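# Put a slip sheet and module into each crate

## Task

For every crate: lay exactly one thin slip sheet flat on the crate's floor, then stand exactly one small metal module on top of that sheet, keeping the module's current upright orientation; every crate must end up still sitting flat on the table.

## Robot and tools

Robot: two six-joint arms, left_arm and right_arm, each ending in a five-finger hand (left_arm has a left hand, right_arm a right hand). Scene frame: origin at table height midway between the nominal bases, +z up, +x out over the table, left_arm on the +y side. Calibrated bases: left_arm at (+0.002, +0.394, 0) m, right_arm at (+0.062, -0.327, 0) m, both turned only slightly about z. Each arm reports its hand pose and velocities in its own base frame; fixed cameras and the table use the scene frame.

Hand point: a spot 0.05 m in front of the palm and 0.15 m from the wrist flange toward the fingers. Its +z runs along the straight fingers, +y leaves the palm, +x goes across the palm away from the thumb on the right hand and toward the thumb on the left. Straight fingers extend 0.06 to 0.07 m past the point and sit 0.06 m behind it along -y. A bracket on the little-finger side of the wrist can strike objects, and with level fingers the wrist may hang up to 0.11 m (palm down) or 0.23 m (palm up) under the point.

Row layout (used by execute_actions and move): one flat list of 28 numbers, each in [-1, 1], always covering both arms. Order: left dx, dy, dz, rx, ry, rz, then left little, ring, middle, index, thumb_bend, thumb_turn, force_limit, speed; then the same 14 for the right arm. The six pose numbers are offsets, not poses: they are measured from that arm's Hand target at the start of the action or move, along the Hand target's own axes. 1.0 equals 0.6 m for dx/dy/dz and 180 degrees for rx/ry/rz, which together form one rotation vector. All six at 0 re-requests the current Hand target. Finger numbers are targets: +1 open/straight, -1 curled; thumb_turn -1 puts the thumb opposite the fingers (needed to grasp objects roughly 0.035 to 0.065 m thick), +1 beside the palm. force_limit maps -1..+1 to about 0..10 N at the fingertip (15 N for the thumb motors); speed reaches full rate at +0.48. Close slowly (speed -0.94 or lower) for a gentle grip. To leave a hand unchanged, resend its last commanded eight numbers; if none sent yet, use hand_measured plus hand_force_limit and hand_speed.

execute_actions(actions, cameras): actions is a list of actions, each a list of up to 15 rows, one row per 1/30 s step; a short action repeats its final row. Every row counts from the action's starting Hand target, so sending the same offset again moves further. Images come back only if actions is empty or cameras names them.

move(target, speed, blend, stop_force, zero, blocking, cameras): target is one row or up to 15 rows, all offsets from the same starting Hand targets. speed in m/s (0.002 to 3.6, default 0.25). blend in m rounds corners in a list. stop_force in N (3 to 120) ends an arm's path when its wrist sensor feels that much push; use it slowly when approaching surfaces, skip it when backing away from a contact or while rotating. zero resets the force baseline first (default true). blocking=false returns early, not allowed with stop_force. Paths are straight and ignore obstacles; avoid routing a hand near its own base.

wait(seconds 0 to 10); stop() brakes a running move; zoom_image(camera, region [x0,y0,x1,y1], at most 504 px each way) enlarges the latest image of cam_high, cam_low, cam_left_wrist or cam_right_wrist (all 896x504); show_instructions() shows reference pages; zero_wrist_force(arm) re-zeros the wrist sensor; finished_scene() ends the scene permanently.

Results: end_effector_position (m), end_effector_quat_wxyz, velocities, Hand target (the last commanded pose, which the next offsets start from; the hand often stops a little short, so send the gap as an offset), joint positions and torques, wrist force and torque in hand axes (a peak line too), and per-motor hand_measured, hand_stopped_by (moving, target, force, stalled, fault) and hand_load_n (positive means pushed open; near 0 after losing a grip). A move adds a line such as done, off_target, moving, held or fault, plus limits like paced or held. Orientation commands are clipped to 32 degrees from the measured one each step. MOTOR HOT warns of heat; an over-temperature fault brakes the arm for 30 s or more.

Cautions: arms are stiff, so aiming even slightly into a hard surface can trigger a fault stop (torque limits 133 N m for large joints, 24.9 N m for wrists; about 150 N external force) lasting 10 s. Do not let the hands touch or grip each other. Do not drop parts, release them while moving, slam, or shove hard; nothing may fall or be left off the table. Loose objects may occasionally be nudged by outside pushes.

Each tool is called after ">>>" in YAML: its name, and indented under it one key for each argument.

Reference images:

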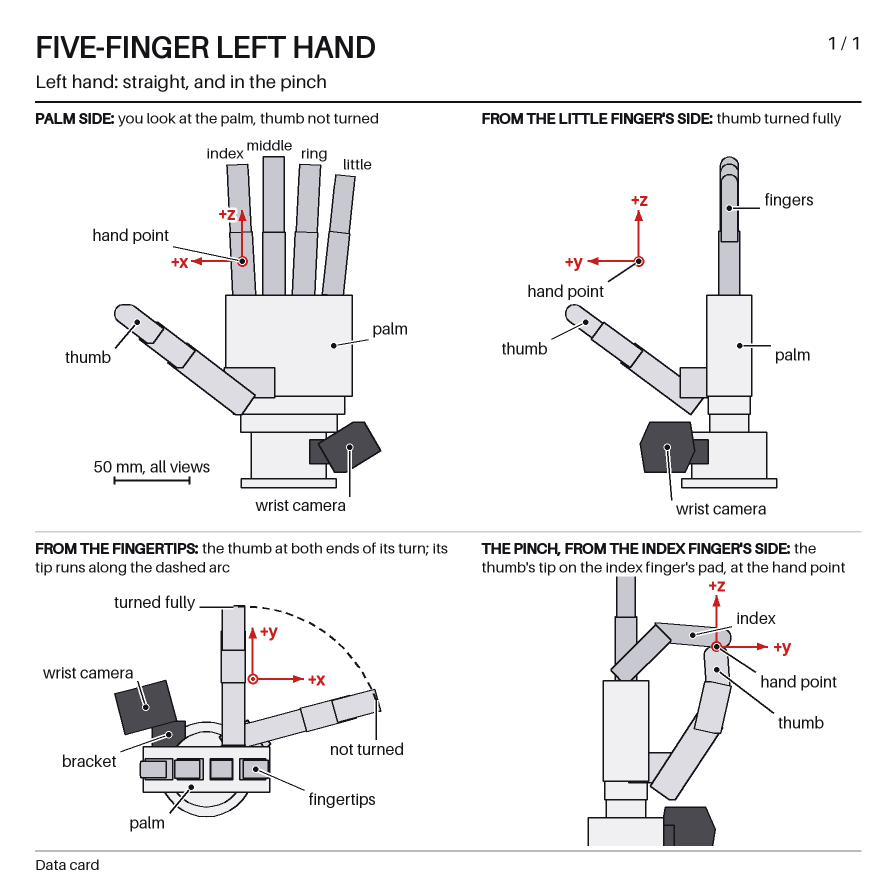

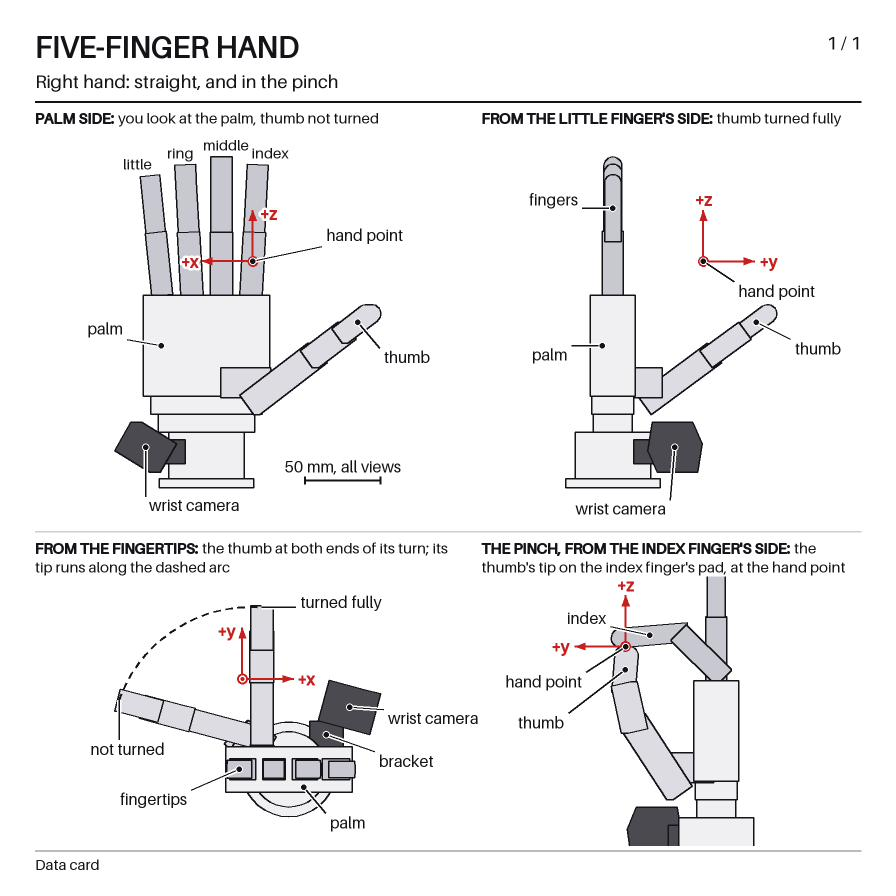

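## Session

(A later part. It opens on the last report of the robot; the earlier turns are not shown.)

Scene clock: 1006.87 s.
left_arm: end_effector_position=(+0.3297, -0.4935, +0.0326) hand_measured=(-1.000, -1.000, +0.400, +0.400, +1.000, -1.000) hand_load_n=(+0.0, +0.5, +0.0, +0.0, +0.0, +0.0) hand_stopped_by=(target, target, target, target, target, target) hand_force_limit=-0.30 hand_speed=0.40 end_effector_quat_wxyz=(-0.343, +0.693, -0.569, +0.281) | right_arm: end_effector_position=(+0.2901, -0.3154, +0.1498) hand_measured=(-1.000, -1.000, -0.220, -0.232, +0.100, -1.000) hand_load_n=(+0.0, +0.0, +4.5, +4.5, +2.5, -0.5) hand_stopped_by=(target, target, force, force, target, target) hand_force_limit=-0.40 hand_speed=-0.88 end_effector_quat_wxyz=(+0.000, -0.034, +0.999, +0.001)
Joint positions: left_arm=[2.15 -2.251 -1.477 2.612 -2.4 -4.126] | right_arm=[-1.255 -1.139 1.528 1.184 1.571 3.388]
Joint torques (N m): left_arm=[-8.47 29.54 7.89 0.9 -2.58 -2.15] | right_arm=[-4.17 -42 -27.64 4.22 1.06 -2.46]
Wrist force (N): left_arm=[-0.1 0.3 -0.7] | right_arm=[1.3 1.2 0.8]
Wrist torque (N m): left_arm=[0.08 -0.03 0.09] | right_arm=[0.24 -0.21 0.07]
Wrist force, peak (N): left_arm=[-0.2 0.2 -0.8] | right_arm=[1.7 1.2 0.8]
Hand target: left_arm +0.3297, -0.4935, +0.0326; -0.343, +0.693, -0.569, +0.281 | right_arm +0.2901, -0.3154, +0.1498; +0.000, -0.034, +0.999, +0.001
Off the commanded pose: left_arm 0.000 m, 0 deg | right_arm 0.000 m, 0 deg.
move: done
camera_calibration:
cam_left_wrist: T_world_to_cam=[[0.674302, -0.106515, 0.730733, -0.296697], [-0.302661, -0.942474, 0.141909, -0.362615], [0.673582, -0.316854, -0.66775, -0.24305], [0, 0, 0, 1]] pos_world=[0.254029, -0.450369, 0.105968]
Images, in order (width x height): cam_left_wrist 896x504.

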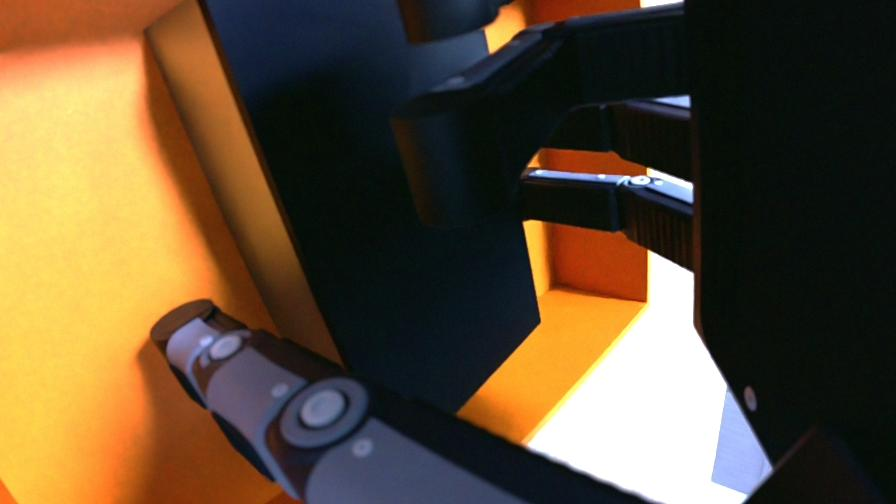

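>>> move:
  target:
    - [0,-0.0081,0.0106,0,0,0,-1,-1,0.4,0.4,1,-1,-0.3,0.4,0,0,0,0,0,0,-1,-1,-0.5,-0.5,0.1,-1,-0.4,-0.88]
    - [0,-0.0081,0.0106,0,0,0,-1,-1,-0.3,-0.3,1,-1,0.2,-0.88,0,0,0,0,0,0,-1,-1,-0.5,-0.5,0.1,-1,-0.4,-0.88]
  speed: 0.05
  cameras: ["cam_left_wrist"]

Scene clock: 1017.87 s.
left_arm: end_effector_position=(+0.3376, -0.4919, +0.0326) hand_measured=(-1.000, -1.000, +0.036, +0.012, +1.000, -1.000) hand_load_n=(+0.0, +0.0, +10.0, +8.0, +2.0, -0.5) hand_stopped_by=(target, target, force, force, target, target) hand_force_limit=0.20 hand_speed=-0.88 end_effector_quat_wxyz=(-0.343, +0.693, -0.569, +0.281) | right_arm: end_effector_position=(+0.2901, -0.3154, +0.1498) hand_measured=(-1.000, -1.000, -0.220, -0.232, +0.100, -1.000) hand_load_n=(+0.5, +0.0, +4.0, +4.5, +3.0, +0.0) hand_stopped_by=(target, target, force, force, target, target) hand_force_limit=-0.40 hand_speed=-0.88 end_effector_quat_wxyz=(+0.000, -0.034, +0.999, +0.001)
Joint positions: left_arm=[2.165 -2.25 -1.475 2.623 -2.394 -4.107] | right_arm=[-1.255 -1.139 1.528 1.184 1.571 3.388]
Joint torques (N m): left_arm=[6.83 51.11 22.61 0.84 0.09 2.39] | right_arm=[-3.67 -40.01 -27.76 4.22 1.09 -2.57]
Wrist force (N): left_arm=[0.0 1.5 0.3] | right_arm=[1.8 1.2 0.9]
Wrist torque (N m): left_arm=[0.10 -0.03 -0.03] | right_arm=[0.23 -0.29 0.10]
Wrist force, peak (N): left_arm=[0.0 1.5 0.4] | right_arm=[1.8 1.2 0.9]
Hand target: left_arm +0.3376, -0.4919, +0.0326; -0.343, +0.693, -0.569, +0.281 | right_arm +0.2901, -0.3154, +0.1498; +0.000, -0.034, +0.999, +0.001
Off the commanded pose: left_arm 0.000 m, 0 deg | right_arm 0.000 m, 0 deg.
move: done
camera_calibration:
cam_left_wrist: T_world_to_cam=[[0.674302, -0.106515, 0.730733, -0.301787], [-0.302661, -0.942474, 0.141909, -0.358746], [0.673582, -0.316854, -0.66775, -0.247797], [0, 0, 0, 1]] pos_world=[0.261829, -0.448769, 0.105968]
Images, in order (width x height): cam_left_wrist 896x504.

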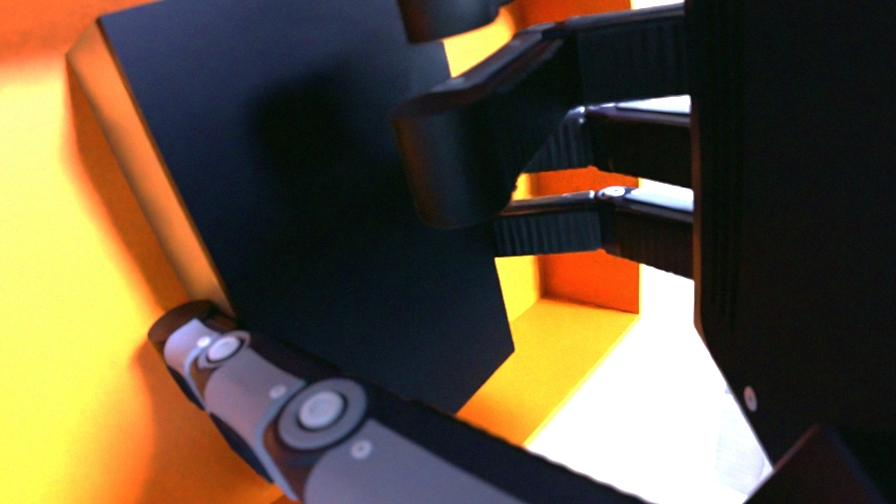

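>>> move:
  target:
    - [0,-0.0398,-0.0303,0,0,0,-1,-1,-0.3,-0.3,1,-1,0.2,-0.88,0,0,0,0,0,0,-1,-1,-0.5,-0.5,0.1,-1,-0.4,-0.88]
  speed: 0.06
  cameras: ["cam_left_wrist","cam_high"]

Scene clock: 1023.23 s.
left_arm: end_effector_position=(+0.3376, -0.4919, +0.0624) hand_measured=(-1.000, -1.000, +0.036, +0.012, +1.000, -1.000) hand_load_n=(+0.0, +0.5, +10.0, +8.0, +2.0, -0.5) hand_stopped_by=(target, target, force, force, target, target) hand_force_limit=0.20 hand_speed=-0.88 end_effector_quat_wxyz=(-0.343, +0.693, -0.569, +0.281) | right_arm: end_effector_position=(+0.2901, -0.3154, +0.1498) hand_measured=(-1.000, -1.000, -0.220, -0.232, +0.100, -1.000) hand_load_n=(+0.0, +0.0, +4.0, +4.5, +3.0, -0.5) hand_stopped_by=(target, target, force, force, target, target) hand_force_limit=-0.40 hand_speed=-0.88 end_effector_quat_wxyz=(+0.000, -0.034, +0.999, +0.001)
Joint positions: left_arm=[2.165 -2.213 -1.452 2.563 -2.394 -4.107] | right_arm=[-1.255 -1.139 1.528 1.184 1.571 3.388]
Joint torques (N m): left_arm=[8.62 51.98 25.71 -4.22 0.04 -2.12] | right_arm=[-3.22 -38.93 -27.93 4.13 1.01 -2.59]
Wrist force (N): left_arm=[-0.1 1.5 0.4] | right_arm=[1.7 1.0 0.7]
Wrist torque (N m): left_arm=[0.11 -0.01 -0.03] | right_arm=[0.22 -0.27 0.09]
Wrist force, peak (N): left_arm=[-0.2 1.9 0.8] | right_arm=[1.6 1.5 0.8]
Hand target: left_arm +0.3376, -0.4919, +0.0626; -0.343, +0.693, -0.569, +0.281 | right_arm +0.2901, -0.3154, +0.1498; +0.000, -0.034, +0.999, +0.001
Off the commanded pose: left_arm 0.000 m, 0 deg | right_arm 0.000 m, 0 deg.
move: done
camera_calibration:
cam_left_wrist: T_world_to_cam=[[0.674326, -0.1066, 0.730699, -0.323743], [-0.302728, -0.942457, 0.14188, -0.36293], [0.673528, -0.316876, -0.667795, -0.227889], [0, 0, 0, 1]] pos_world=[0.261929, -0.448769, 0.135868]
Images, in order (width x height): cam_high 896x504, cam_left_wrist 896x504.

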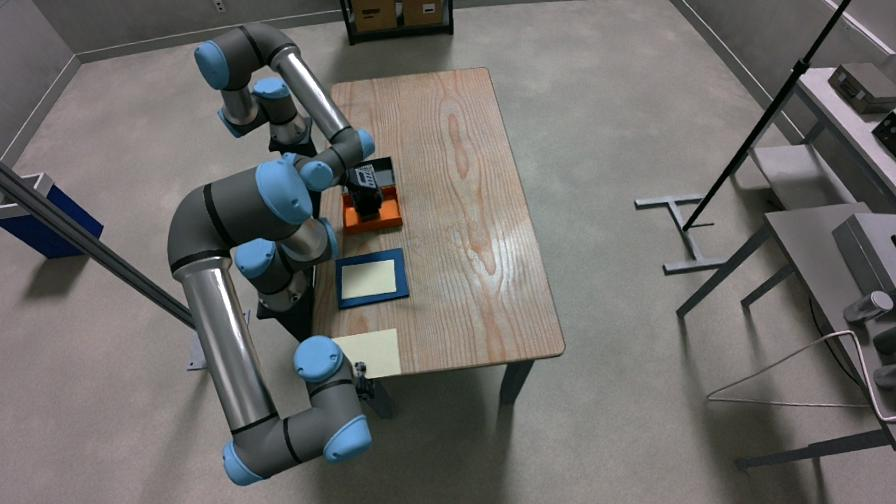

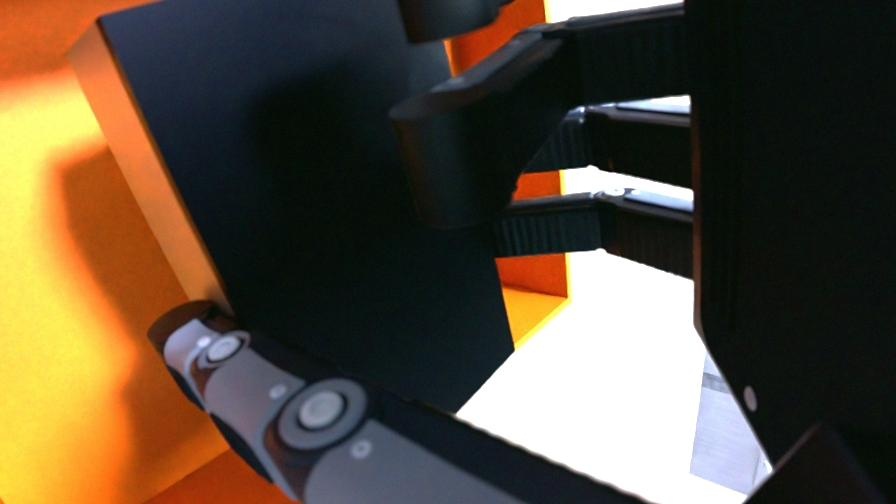

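>>> move:
  target:
    - [0,-0.208,-0.1586,0,0,0,-1,-1,-0.3,-0.3,1,-1,0.2,-0.88,-0.0258,0.40,-0.05,0,0,0,-1,-1,-0.5,-0.5,0.1,-1,-0.4,-0.88]
    - [-0.552,-0.3375,-0.0712,0,0,0,-1,-1,-0.3,-0.3,1,-1,0.2,-0.88,-0.0515,0.877,0,0.1722,-0.0041,-0.0147,-1,-1,-0.5,-0.5,0.1,-1,-0.4,-0.88]
  speed: 0.2
  blend: 0.03
  cameras: ["all"]

Scene clock: 1107.50 s.
left_arm: end_effector_position=(+0.3602, -0.1499, +0.2496) hand_measured=(-1.000, -1.000, +0.036, +0.012, +1.000, -1.000) hand_load_n=(+0.0, +0.0, +10.0, +8.0, +1.5, -0.5) hand_stopped_by=(target, target, force, force, target, target) hand_force_limit=0.20 hand_speed=-0.88 end_effector_quat_wxyz=(-0.343, +0.693, -0.569, +0.281) | right_arm: end_effector_position=(+0.2848, +0.2116, +0.1507) hand_measured=(-1.000, -1.000, -0.220, -0.232, +0.100, -1.000) hand_load_n=(+0.0, +0.5, +4.5, +4.0, +2.5, -0.5) hand_stopped_by=(target, target, force, force, target, target) hand_force_limit=-0.40 hand_speed=-0.88 end_effector_quat_wxyz=(+0.015, -0.056, +0.962, -0.266)
Joint positions: left_arm=[3.052 -1.284 -1.967 2.579 -1.798 -3.318] | right_arm=[0.496 -1.309 1.839 1.259 2.068 5.148]
Joint torques (N m): left_arm=[8.55 18.1 13.53 -2.64 1.13 2.34] | right_arm=[11.86 -16.68 -26.3 4.44 2.47 3.03]
Wrist force (N): left_arm=[-0.2 1.3 0.9] | right_arm=[1.7 2.0 0.6]
Wrist torque (N m): left_arm=[0.03 0.01 -0.04] | right_arm=[0.32 -0.26 0.10]
Wrist force, peak (N): left_arm=[-0.2 2.1 0.8] | right_arm=[2.4 2.8 0.7]
Hand target: left_arm +0.3602, -0.1498, +0.2496; -0.343, +0.693, -0.569, +0.281 | right_arm +0.2848, +0.2116, +0.1507; +0.015, -0.056, +0.962, -0.266
Off the commanded pose: left_arm 0.000 m, 0 deg | right_arm 0.000 m, 0 deg.
move: done
camera_calibration:
cam_left_wrist: T_world_to_cam=[[0.674315, -0.106527, 0.73072, -0.439241], [-0.302538, -0.942533, 0.14178, -0.0603875], [0.673625, -0.316675, -0.667792, -0.00966656], [0, 0, 0, 1]] pos_world=[0.284428, -0.106769, 0.323068]
cam_right_wrist: T_world_to_cam=[[-0.369975, 0.779501, -0.505468, 0.013546], [0.783235, 0.55432, 0.281552, -0.377069], [0.499661, -0.291733, -0.815617, 0.16246], [0, 0, 0, 1]] pos_world=[0.219171, 0.245853, 0.245517]

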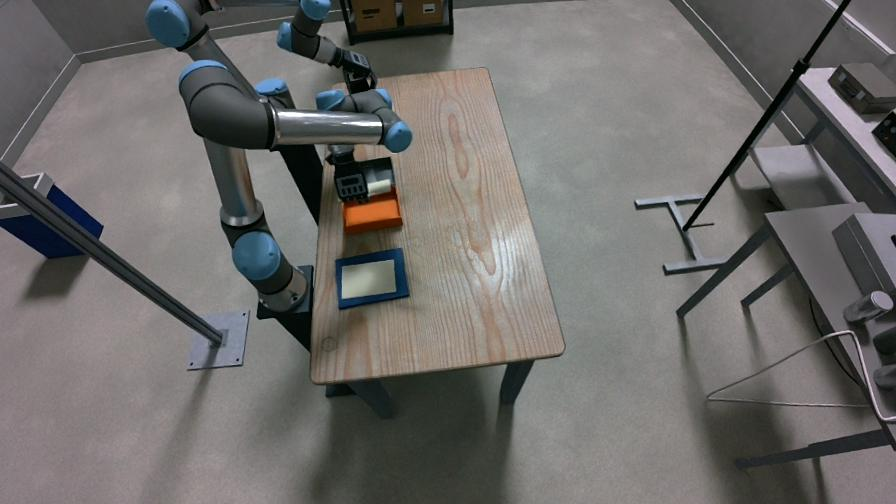

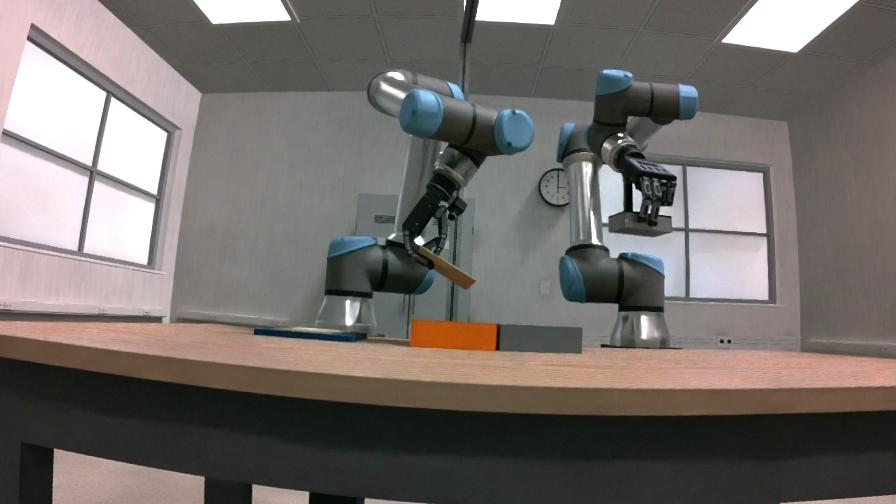

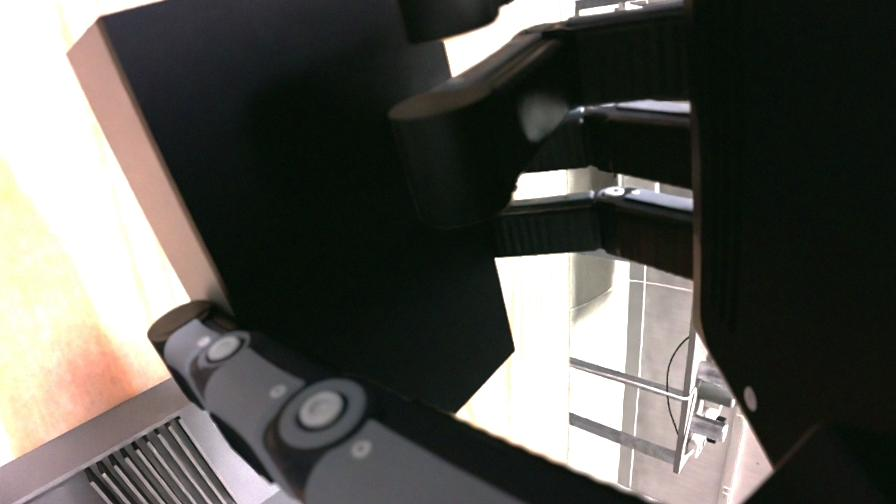

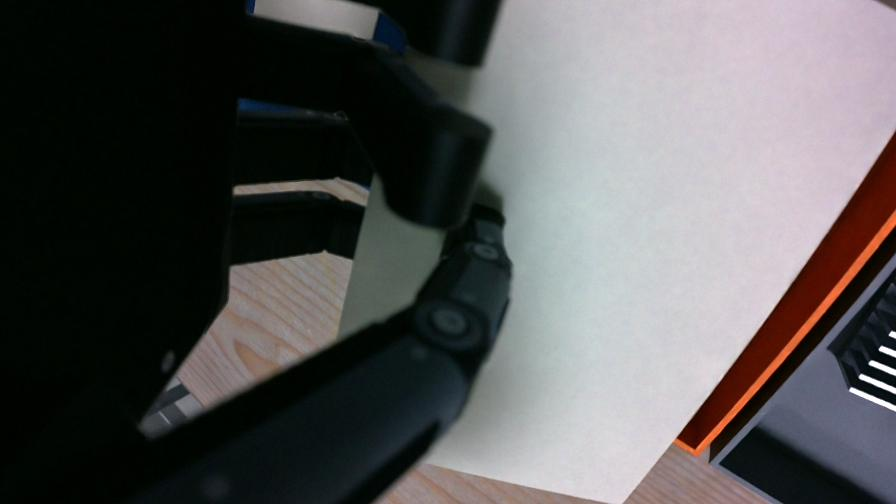

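>>> zoom_image:
  camera: "cam_right_wrist"
  region: [600, 120, 896, 504]

Scaled by 1.312 from the camera's 896x504 image, which has a finer 1280x720 frame.

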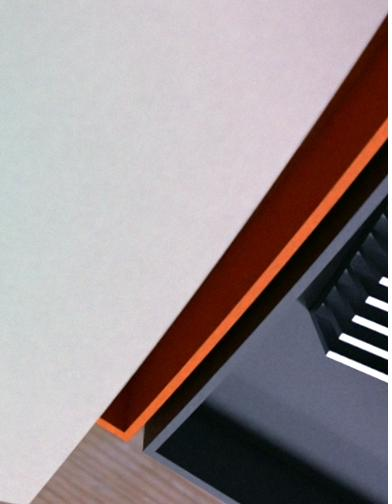

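>>> move:
  target:
    - [0,0,0,0,0,0,-1,-1,-0.3,-0.3,1,-1,0.2,-0.88,0.0020,0.0968,0.0793,0,0,0,-1,-1,-0.5,-0.5,0.1,-1,-0.4,-0.88]
  speed: 0.12
  cameras: ["cam_right_wrist","cam_high"]

>>> zoom_image:
  camera: "cam_right_wrist"
  region: [500, 104, 896, 504]

>>> zoom_image:
  camera: "cam_high"
  region: [310, 140, 440, 260]

Scene clock: 1166.60 s.
left_arm: end_effector_position=(+0.3602, -0.1498, +0.2496) hand_measured=(-1.000, -1.000, +0.036, +0.012, +1.000, -1.000) hand_load_n=(+0.0, +0.0, +10.0, +7.5, +2.0, -0.5) hand_stopped_by=(target, target, force, force, target, target) hand_force_limit=0.20 hand_speed=-0.88 end_effector_quat_wxyz=(-0.343, +0.693, -0.569, +0.281) | right_arm: end_effector_position=(+0.2805, +0.2366, +0.0802) hand_measured=(-1.000, -1.000, -0.220, -0.232, +0.100, -1.000) hand_load_n=(+0.0, +0.0, +4.0, +4.5, +3.0, -0.5) hand_stopped_by=(target, target, force, force, target, target) hand_force_limit=-0.40 hand_speed=-0.88 end_effector_quat_wxyz=(+0.015, -0.056, +0.962, -0.266)
Joint positions: left_arm=[3.052 -1.284 -1.967 2.579 -1.797 -3.318] | right_arm=[0.562 -1.17 1.871 1.123 2.052 5.221]
Joint torques (N m): left_arm=[8.36 18.09 13.39 -2.59 1.09 2.35] | right_arm=[10.52 -21.19 -20.45 0.66 -0.6 3.14]
Wrist force (N): left_arm=[0.1 1.5 0.6] | right_arm=[2.0 1.7 0.6]
Wrist torque (N m): left_arm=[0.08 -0.05 -0.02] | right_arm=[0.27 -0.29 0.12]
Wrist force, peak (N): left_arm=[0.0 1.7 0.9] | right_arm=[2.1 2.3 1.0]
Hand target: left_arm +0.3602, -0.1498, +0.2496; -0.343, +0.693, -0.569, +0.281 | right_arm +0.2806, +0.2367, +0.0801; +0.015, -0.056, +0.962, -0.266
Off the commanded pose: left_arm 0.000 m, 0 deg | right_arm 0.000 m, 0 deg.
move: done
camera_calibration:
cam_right_wrist: T_world_to_cam=[[-0.369965, 0.779431, -0.505583, -0.0432226], [0.783307, 0.554314, 0.281365, -0.367797], [0.499556, -0.291931, -0.81561, 0.114374], [0, 0, 0, 1]] pos_world=[0.214971, 0.270954, 0.174917]
Images, in order (width x height): cam_high 896x504, cam_right_wrist 896x504.

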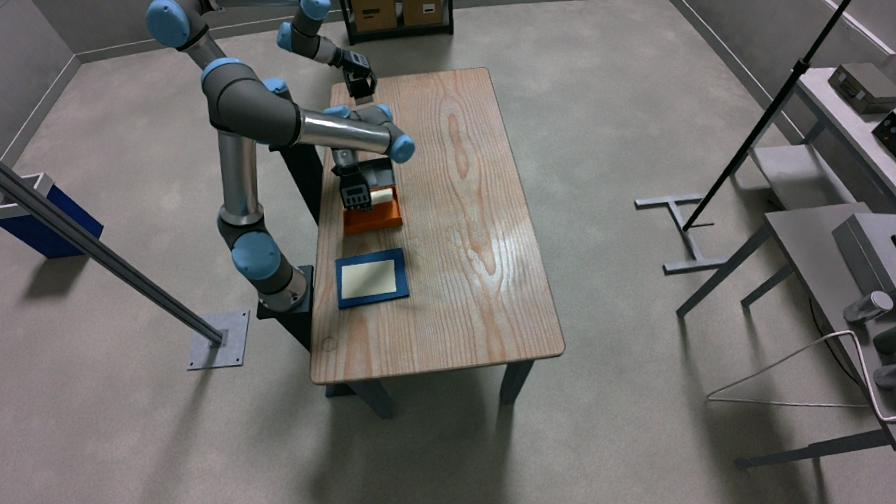

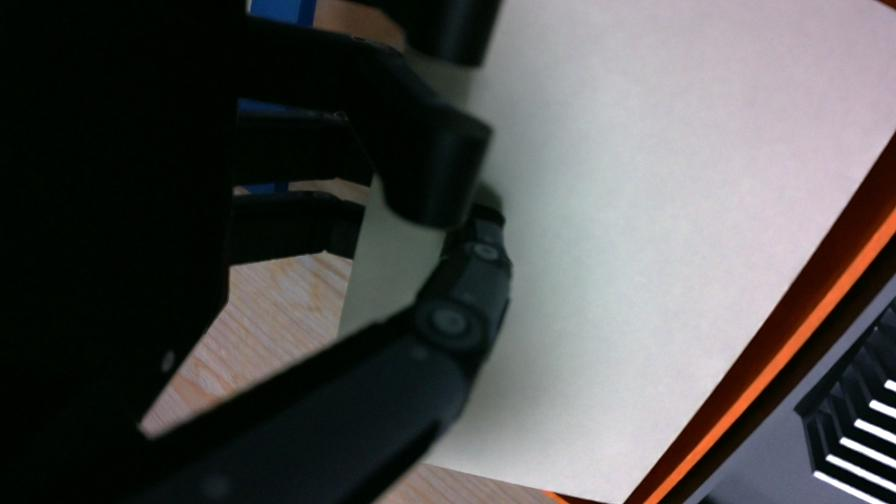

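Scaled by 1.260 from the camera's 896x504 image, which has a finer 1280x720 frame.

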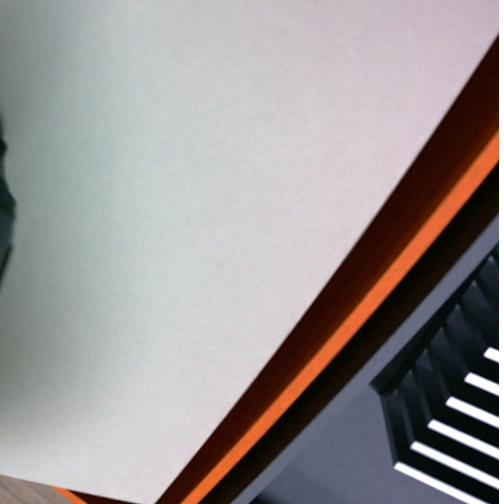

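Scaled by 3.877 from the camera's 896x504 image, which has a finer 1280x720 frame.

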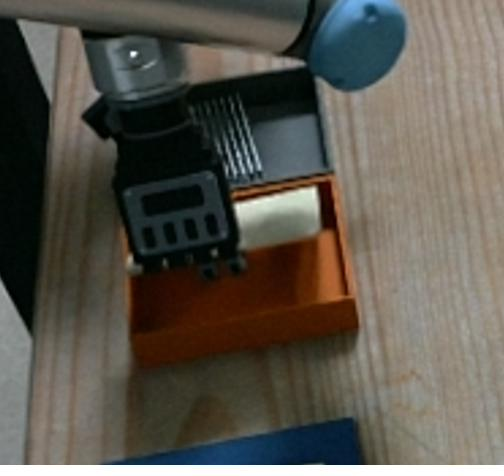

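>>> move:
  target:
    - [0,0,0,0,0,0,-1,-1,-0.3,-0.3,1,-1,0.2,-0.88,0.0032,0.0223,0.0462,0,0,0,-1,-1,-0.5,-0.5,0.1,-1,-0.4,-0.88]
  speed: 0.05
  cameras: ["cam_right_wrist"]

Scene clock: 1197.23 s.
left_arm: end_effector_position=(+0.3602, -0.1498, +0.2496) hand_measured=(-1.000, -1.000, +0.036, +0.012, +1.000, -1.000) hand_load_n=(+0.5, +0.0, +10.0, +8.0, +2.0, -0.5) hand_stopped_by=(target, target, force, force, target, target) hand_force_limit=0.20 hand_speed=-0.88 end_effector_quat_wxyz=(-0.343, +0.693, -0.569, +0.281) | right_arm: end_effector_position=(+0.2790, +0.2338, +0.0495) hand_measured=(-1.000, -1.000, -0.220, -0.232, +0.100, -1.000) hand_load_n=(+0.0, +0.0, +4.5, +4.5, +2.5, +0.0) hand_stopped_by=(target, target, force, force, target, target) hand_force_limit=-0.40 hand_speed=-0.88 end_effector_quat_wxyz=(+0.015, -0.056, +0.962, -0.266)
Joint positions: left_arm=[3.052 -1.284 -1.967 2.579 -1.797 -3.318] | right_arm=[0.558 -1.125 1.905 1.042 2.054 5.216]
Joint torques (N m): left_arm=[8.45 18.04 14.06 -2.74 1.11 2.33] | right_arm=[-10.02 -20.61 -1 0.82 2.43 -3.02]
Wrist force (N): left_arm=[0.1 1.5 0.4] | right_arm=[2.0 1.8 0.5]
Wrist torque (N m): left_arm=[0.09 -0.05 -0.03] | right_arm=[0.32 -0.28 0.27]
Wrist force, peak (N): left_arm=[0.0 1.8 0.6] | right_arm=[2.2 1.8 0.9]
Hand target: left_arm +0.3602, -0.1498, +0.2496; -0.343, +0.693, -0.569, +0.281 | right_arm +0.2790, +0.2338, +0.0494; +0.015, -0.056, +0.962, -0.266
Off the commanded pose: left_arm 0.000 m, 0 deg | right_arm 0.000 m, 0 deg.
move: done
camera_calibration:
cam_right_wrist: T_world_to_cam=[[-0.369881, 0.779433, -0.50564, -0.0569986], [0.783272, 0.554306, 0.281478, -0.356411], [0.499673, -0.29194, -0.815536, 0.0892855], [0, 0, 0, 1]] pos_world=[0.213471, 0.268054, 0.144317]
Images, in order (width x height): cam_right_wrist 896x504.

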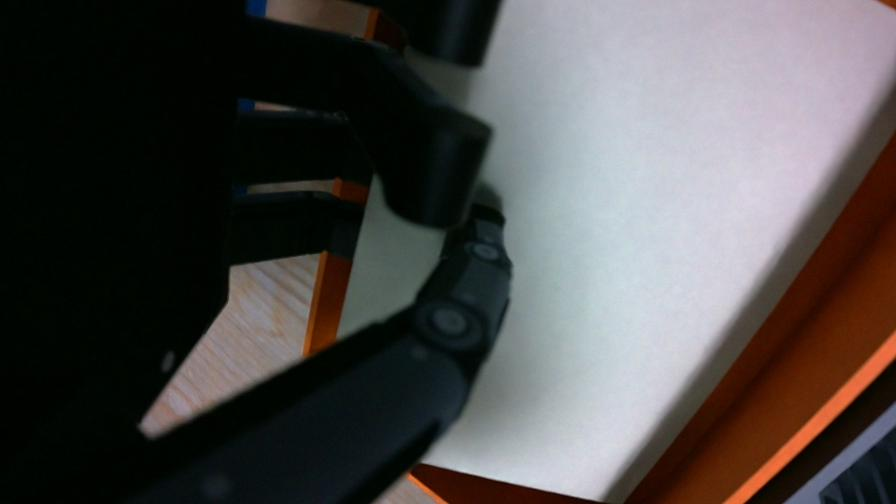

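>>> move:
  target:
    - [0,0,0,0,0,0,-1,-1,-0.3,-0.3,1,-1,0.2,-0.88,0,0,0,0,0,0,-1,-1,-0.5,-0.5,1,-1,-0.4,-0.5]
    - [0,0,0,0,0,0,-1,-1,-0.3,-0.3,1,-1,0.2,-0.88,0,0,0,0,0,0,-1,-1,0.4,0.4,1,-1,-0.4,-0.75]
  speed: 0.05
  cameras: ["cam_right_wrist","cam_high"]

Scene clock: 1207.57 s.
left_arm: end_effector_position=(+0.3602, -0.1498, +0.2496) hand_measured=(-1.000, -1.000, +0.036, +0.012, +1.000, -1.000) hand_load_n=(+0.0, +0.0, +10.0, +8.0, +2.0, -0.5) hand_stopped_by=(target, target, force, force, target, target) hand_force_limit=0.20 hand_speed=-0.88 end_effector_quat_wxyz=(-0.343, +0.693, -0.569, +0.281) | right_arm: end_effector_position=(+0.2790, +0.2338, +0.0494) hand_measured=(-1.000, -1.000, +0.400, +0.400, +1.000, -1.000) hand_load_n=(+0.0, +0.0, +0.0, +0.0, +0.0, +0.0) hand_stopped_by=(target, target, target, target, target, target) hand_force_limit=-0.40 hand_speed=-0.75 end_effector_quat_wxyz=(+0.015, -0.056, +0.962, -0.266)
Joint positions: left_arm=[3.052 -1.284 -1.967 2.579 -1.797 -3.318] | right_arm=[0.558 -1.125 1.905 1.042 2.054 5.216]
Joint torques (N m): left_arm=[8.22 17.84 13.43 -2.67 1.16 2.38] | right_arm=[-10 -22.92 -5.1 1.64 1.18 -2.93]
Wrist force (N): left_arm=[0.0 1.6 0.7] | right_arm=[2.0 1.5 0.3]
Wrist torque (N m): left_arm=[0.10 -0.03 -0.03] | right_arm=[0.29 -0.29 0.28]
Wrist force, peak (N): left_arm=[0.1 1.8 0.7] | right_arm=[2.1 1.9 0.9]
Hand target: left_arm +0.3602, -0.1498, +0.2496; -0.343, +0.693, -0.569, +0.281 | right_arm +0.2790, +0.2338, +0.0494; +0.015, -0.056, +0.962, -0.266
Off the commanded pose: left_arm 0.000 m, 0 deg | right_arm 0.000 m, 0 deg.
move: done
camera_calibration:
cam_right_wrist: T_world_to_cam=[[-0.369881, 0.779433, -0.50564, -0.0570997], [0.783272, 0.554306, 0.281478, -0.356355], [0.499673, -0.29194, -0.815536, 0.0891224], [0, 0, 0, 1]] pos_world=[0.213471, 0.268054, 0.144117]
Images, in order (width x height): cam_high 896x504, cam_right_wrist 896x504.

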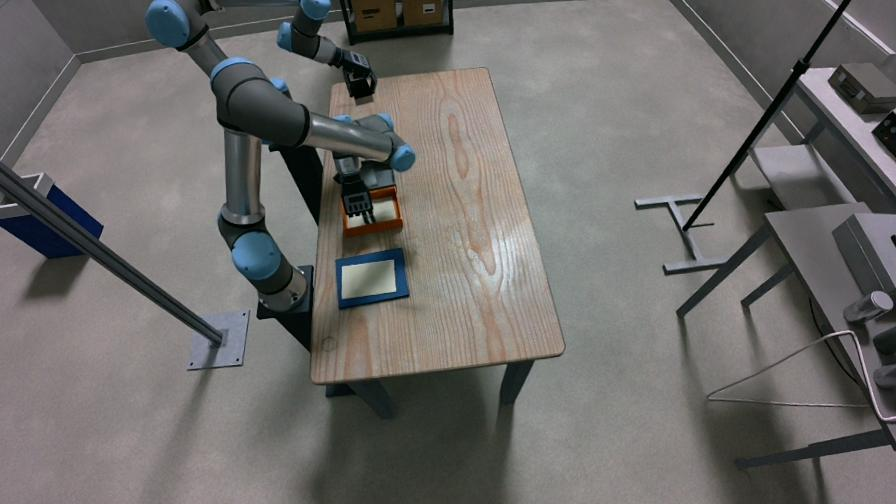

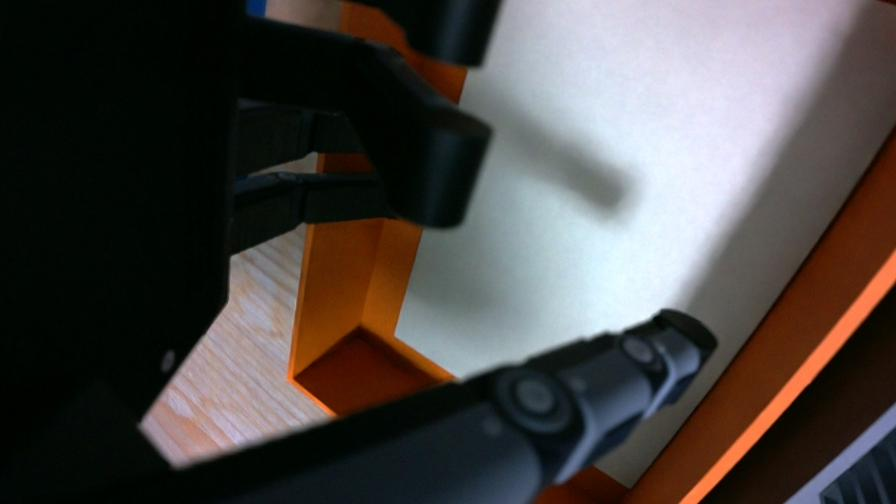

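>>> move:
  target:
    - [0,0,0,0,0,0,-1,-1,-0.3,-0.3,1,-1,0.2,-0.88,0,-0.1711,-0.2857,0,0,0,-1,-1,0.4,0.4,1,-1,-0.4,-0.75]
    - [0.2743,0.0713,-0.0387,0,0,0,-1,-1,-0.3,-0.3,1,-1,0.2,-0.88,0.0362,-0.2702,0.0052,-0.1722,0.0041,0.0147,1,1,1,1,1,1,0,0.2]
    - [0.552,0.2222,-0.0177,0,0,0,-1,-1,-0.3,-0.3,1,-1,0.2,-0.88,0.0362,-0.2702,0.0052,-0.1722,0.0041,0.0147,1,1,1,1,1,1,0,0.2]
  speed: 0.2
  cameras: ["all"]

Scene clock: 1257.40 s.
left_arm: end_effector_position=(+0.3372, -0.4920, +0.1500) hand_measured=(-1.000, -1.000, +0.036, +0.012, +1.000, -1.000) hand_load_n=(+0.0, +0.0, +10.0, +8.0, +2.0, -0.5) hand_stopped_by=(target, target, force, force, target, target) hand_force_limit=0.20 hand_speed=-0.88 end_effector_quat_wxyz=(-0.343, +0.693, -0.569, +0.281) | right_arm: end_effector_position=(+0.2738, +0.0915, +0.1300) hand_measured=(+1.000, +1.000, +1.000, +1.000, +1.000, +1.000) hand_load_n=(+0.0, +0.0, +0.0, +0.0, +0.0, +0.0) hand_stopped_by=(target, target, target, target, target, target) hand_force_limit=0.00 hand_speed=0.20 end_effector_quat_wxyz=(+0.000, -0.034, +0.999, +0.001)
Joint positions: left_arm=[2.164 -2.126 -1.352 2.375 -2.394 -4.108] | right_arm=[-0.449 -1.626 2.181 1.016 1.57 4.195]
Joint torques (N m): left_arm=[-8.93 28.49 27.88 -3.97 -2.61 -2.17] | right_arm=[-9.34 -4.52 -12.18 3.85 1.07 -2.75]
Wrist force (N): left_arm=[0.0 1.3 0.5] | right_arm=[1.9 1.9 0.3]
Wrist torque (N m): left_arm=[0.08 -0.03 0.08] | right_arm=[0.28 -0.27 0.25]
Wrist force, peak (N): left_arm=[0.7 2.0 0.8] | right_arm=[2.2 2.2 1.2]
Hand target: left_arm +0.3372, -0.4921, +0.1499; -0.343, +0.693, -0.569, +0.281 | right_arm +0.2738, +0.0915, +0.1300; +0.000, -0.034, +0.999, +0.001
Off the commanded pose: left_arm 0.000 m, 0 deg | right_arm 0.000 m, 0 deg.
move: done
camera_calibration:
cam_left_wrist: T_world_to_cam=[[0.674245, -0.106492, 0.73079, -0.387292], [-0.302737, -0.94244, 0.141979, -0.375507], [0.673606, -0.316966, -0.667674, -0.169207], [0, 0, 0, 1]] pos_world=[0.261429, -0.448769, 0.223368]
cam_right_wrist: T_world_to_cam=[[-0.342317, 0.939502, -0.0124396, 0.00629439], [0.823273, 0.306296, 0.477916, -0.309861], [0.452813, 0.153358, -0.878317, 0.0962024], [0, 0, 0, 1]] pos_world=[0.213693, 0.0742422, 0.232662]

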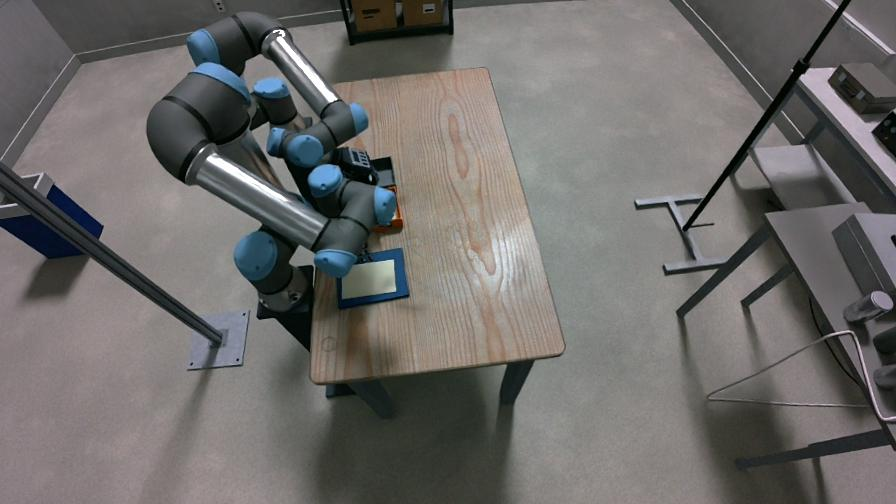

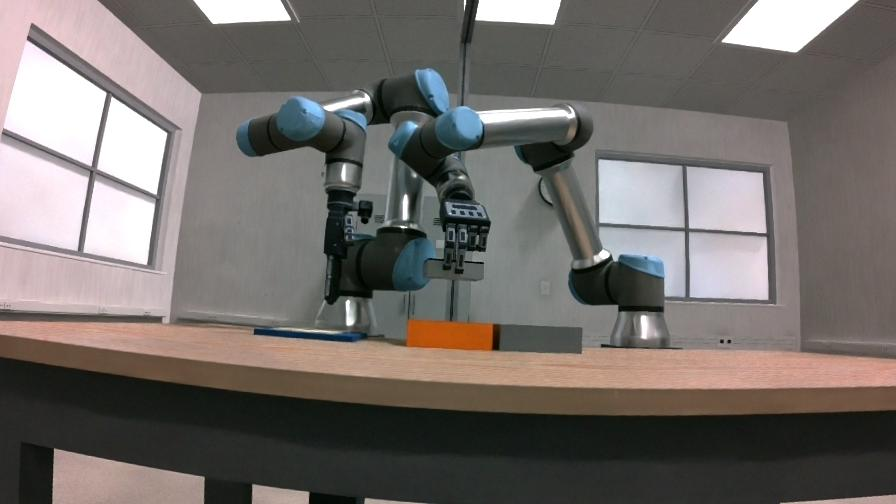

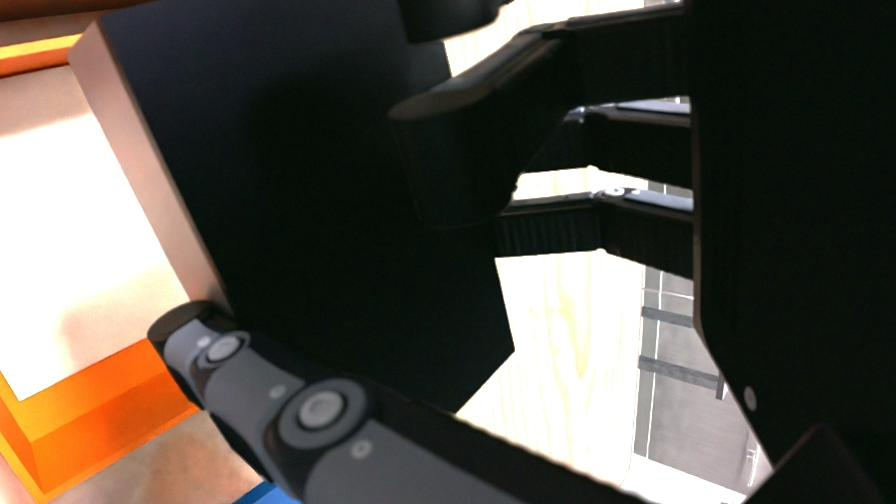

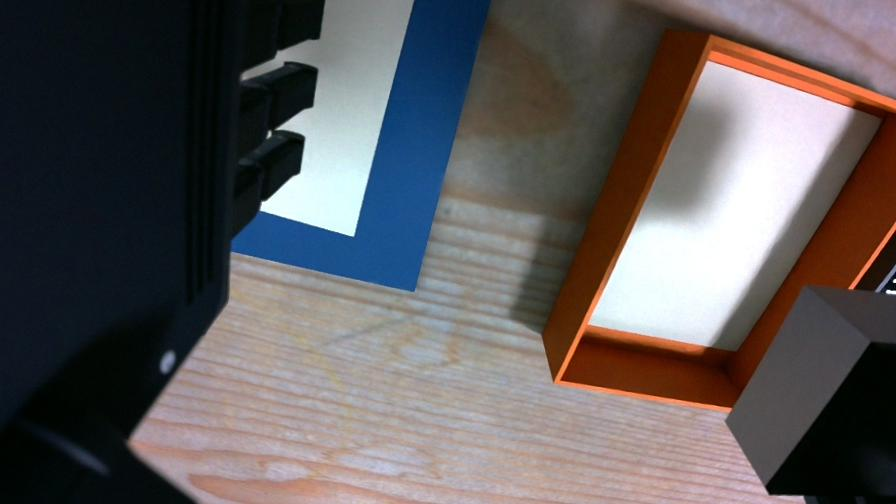

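>>> zoom_image:
  camera: "cam_low"
  region: [400, 310, 600, 360]

>>> zoom_image:
  camera: "cam_right_wrist"
  region: [500, 0, 896, 440]

Scaled by 2.520 from the camera's 896x504 image, which has a finer 1280x720 frame.

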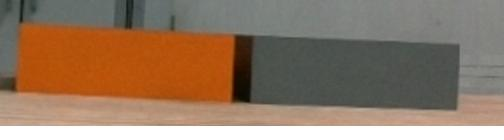

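Scaled by 1.145 from the camera's 896x504 image, which has a finer 1280x720 frame.

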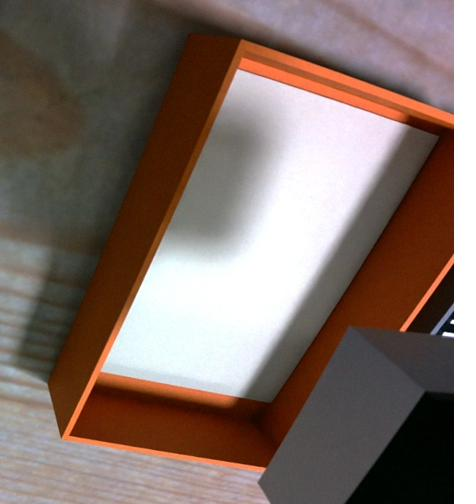

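>>> move:
  target:
    - [0.0095,0.116,0.0952,0,0,0,-1,-1,-0.3,-0.3,1,-1,0.2,-0.88,0,0,0.0667,0,0,0,1,1,1,1,1,1,0,0.2]
    - [0.0095,0.1543,0.1244,0,0,0,-1,-1,-0.3,-0.3,1,-1,0.2,-0.88,0,0,0.1,0,0,0,1,1,1,1,1,1,0,0.2]
  speed: [0.15, 0.03]
  stop_force: 4
  cameras: ["cam_left_wrist","cam_right_wrist"]

Scene clock: 1291.37 s.
left_arm: end_effector_position=(+0.3414, -0.4970, +0.0344) hand_measured=(-1.000, -1.000, +0.036, +0.012, +1.000, -1.000) hand_load_n=(+0.0, +0.0, +10.0, +7.5, +2.0, -0.5) hand_stopped_by=(target, target, force, force, target, target) hand_force_limit=0.20 hand_speed=-0.88 end_effector_quat_wxyz=(-0.343, +0.693, -0.569, +0.281) | right_arm: end_effector_position=(+0.2737, +0.0916, +0.0809) hand_measured=(+1.000, +1.000, +1.000, +1.000, +1.000, +1.000) hand_load_n=(+0.0, +0.0, +0.0, +0.0, +0.0, +0.0) hand_stopped_by=(target, target, target, target, target, target) hand_force_limit=0.00 hand_speed=0.20 end_effector_quat_wxyz=(+0.000, -0.034, +0.999, +0.001)
Joint positions: left_arm=[2.165 -2.26 -1.451 2.61 -2.393 -4.106] | right_arm=[-0.448 -1.54 2.252 0.86 1.57 4.195]
Joint torques (N m): left_arm=[3.51 53.03 25.07 -4.13 0.17 1.76] | right_arm=[-2.01 -22.73 -23.78 3.89 0.47 1.31]
Wrist force (N): left_arm=[0.0 1.3 0.3] | right_arm=[2.0 1.2 -3.4]
Wrist torque (N m): left_arm=[0.08 -0.04 -0.03] | right_arm=[0.49 -0.28 0.17]
Wrist force, peak (N): left_arm=[-0.2 -6.9 -5.6] | right_arm=[2.0 1.1 -9.0]
Hand target: left_arm +0.3414, -0.4970, +0.0344; -0.343, +0.693, -0.569, +0.281 (not the last commanded pose) | right_arm +0.2737, +0.0916, +0.0809; +0.000, -0.034, +0.999, +0.001 (not the last commanded pose)
Off the commanded pose: left_arm 0.003 m, 0 deg | right_arm 0.011 m, 0 deg.
move: contact (left_arm, right_arm); path passed 1 of 2 targets
camera_calibration:
cam_left_wrist: T_world_to_cam=[[0.674375, -0.106477, 0.730672, -0.306343], [-0.302574, -0.942501, 0.141916, -0.362678], [0.673548, -0.316787, -0.667817, -0.250725], [0, 0, 0, 1]] pos_world=[0.265729, -0.453869, 0.107868]
cam_right_wrist: T_world_to_cam=[[-0.342317, 0.939502, -0.0124396, 0.00555542], [0.823273, 0.306296, 0.477916, -0.286344], [0.452813, 0.153358, -0.878317, 0.0531069], [0, 0, 0, 1]] pos_world=[0.213593, 0.0743422, 0.183562]
Images, in order (width x height): cam_left_wrist 896x504, cam_right_wrist 896x504.

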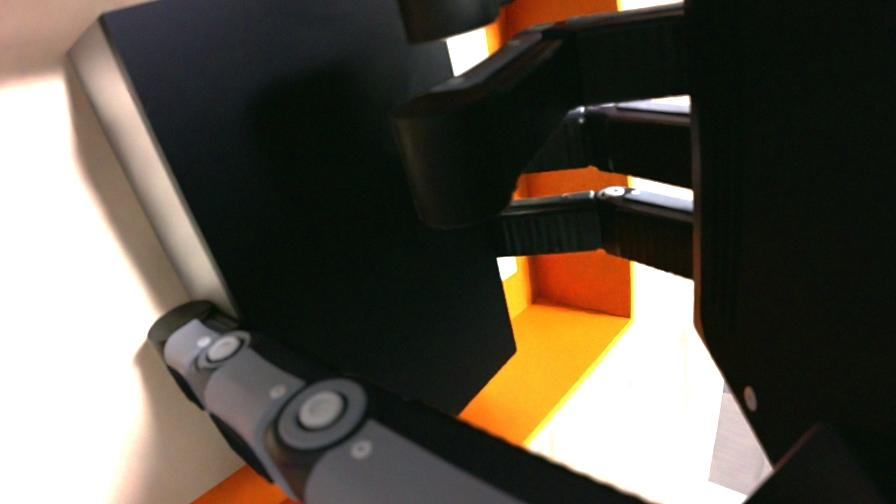

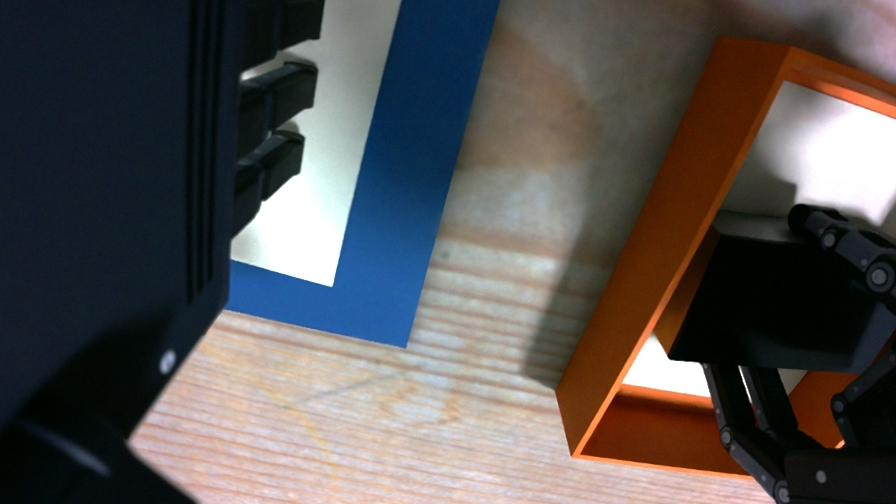

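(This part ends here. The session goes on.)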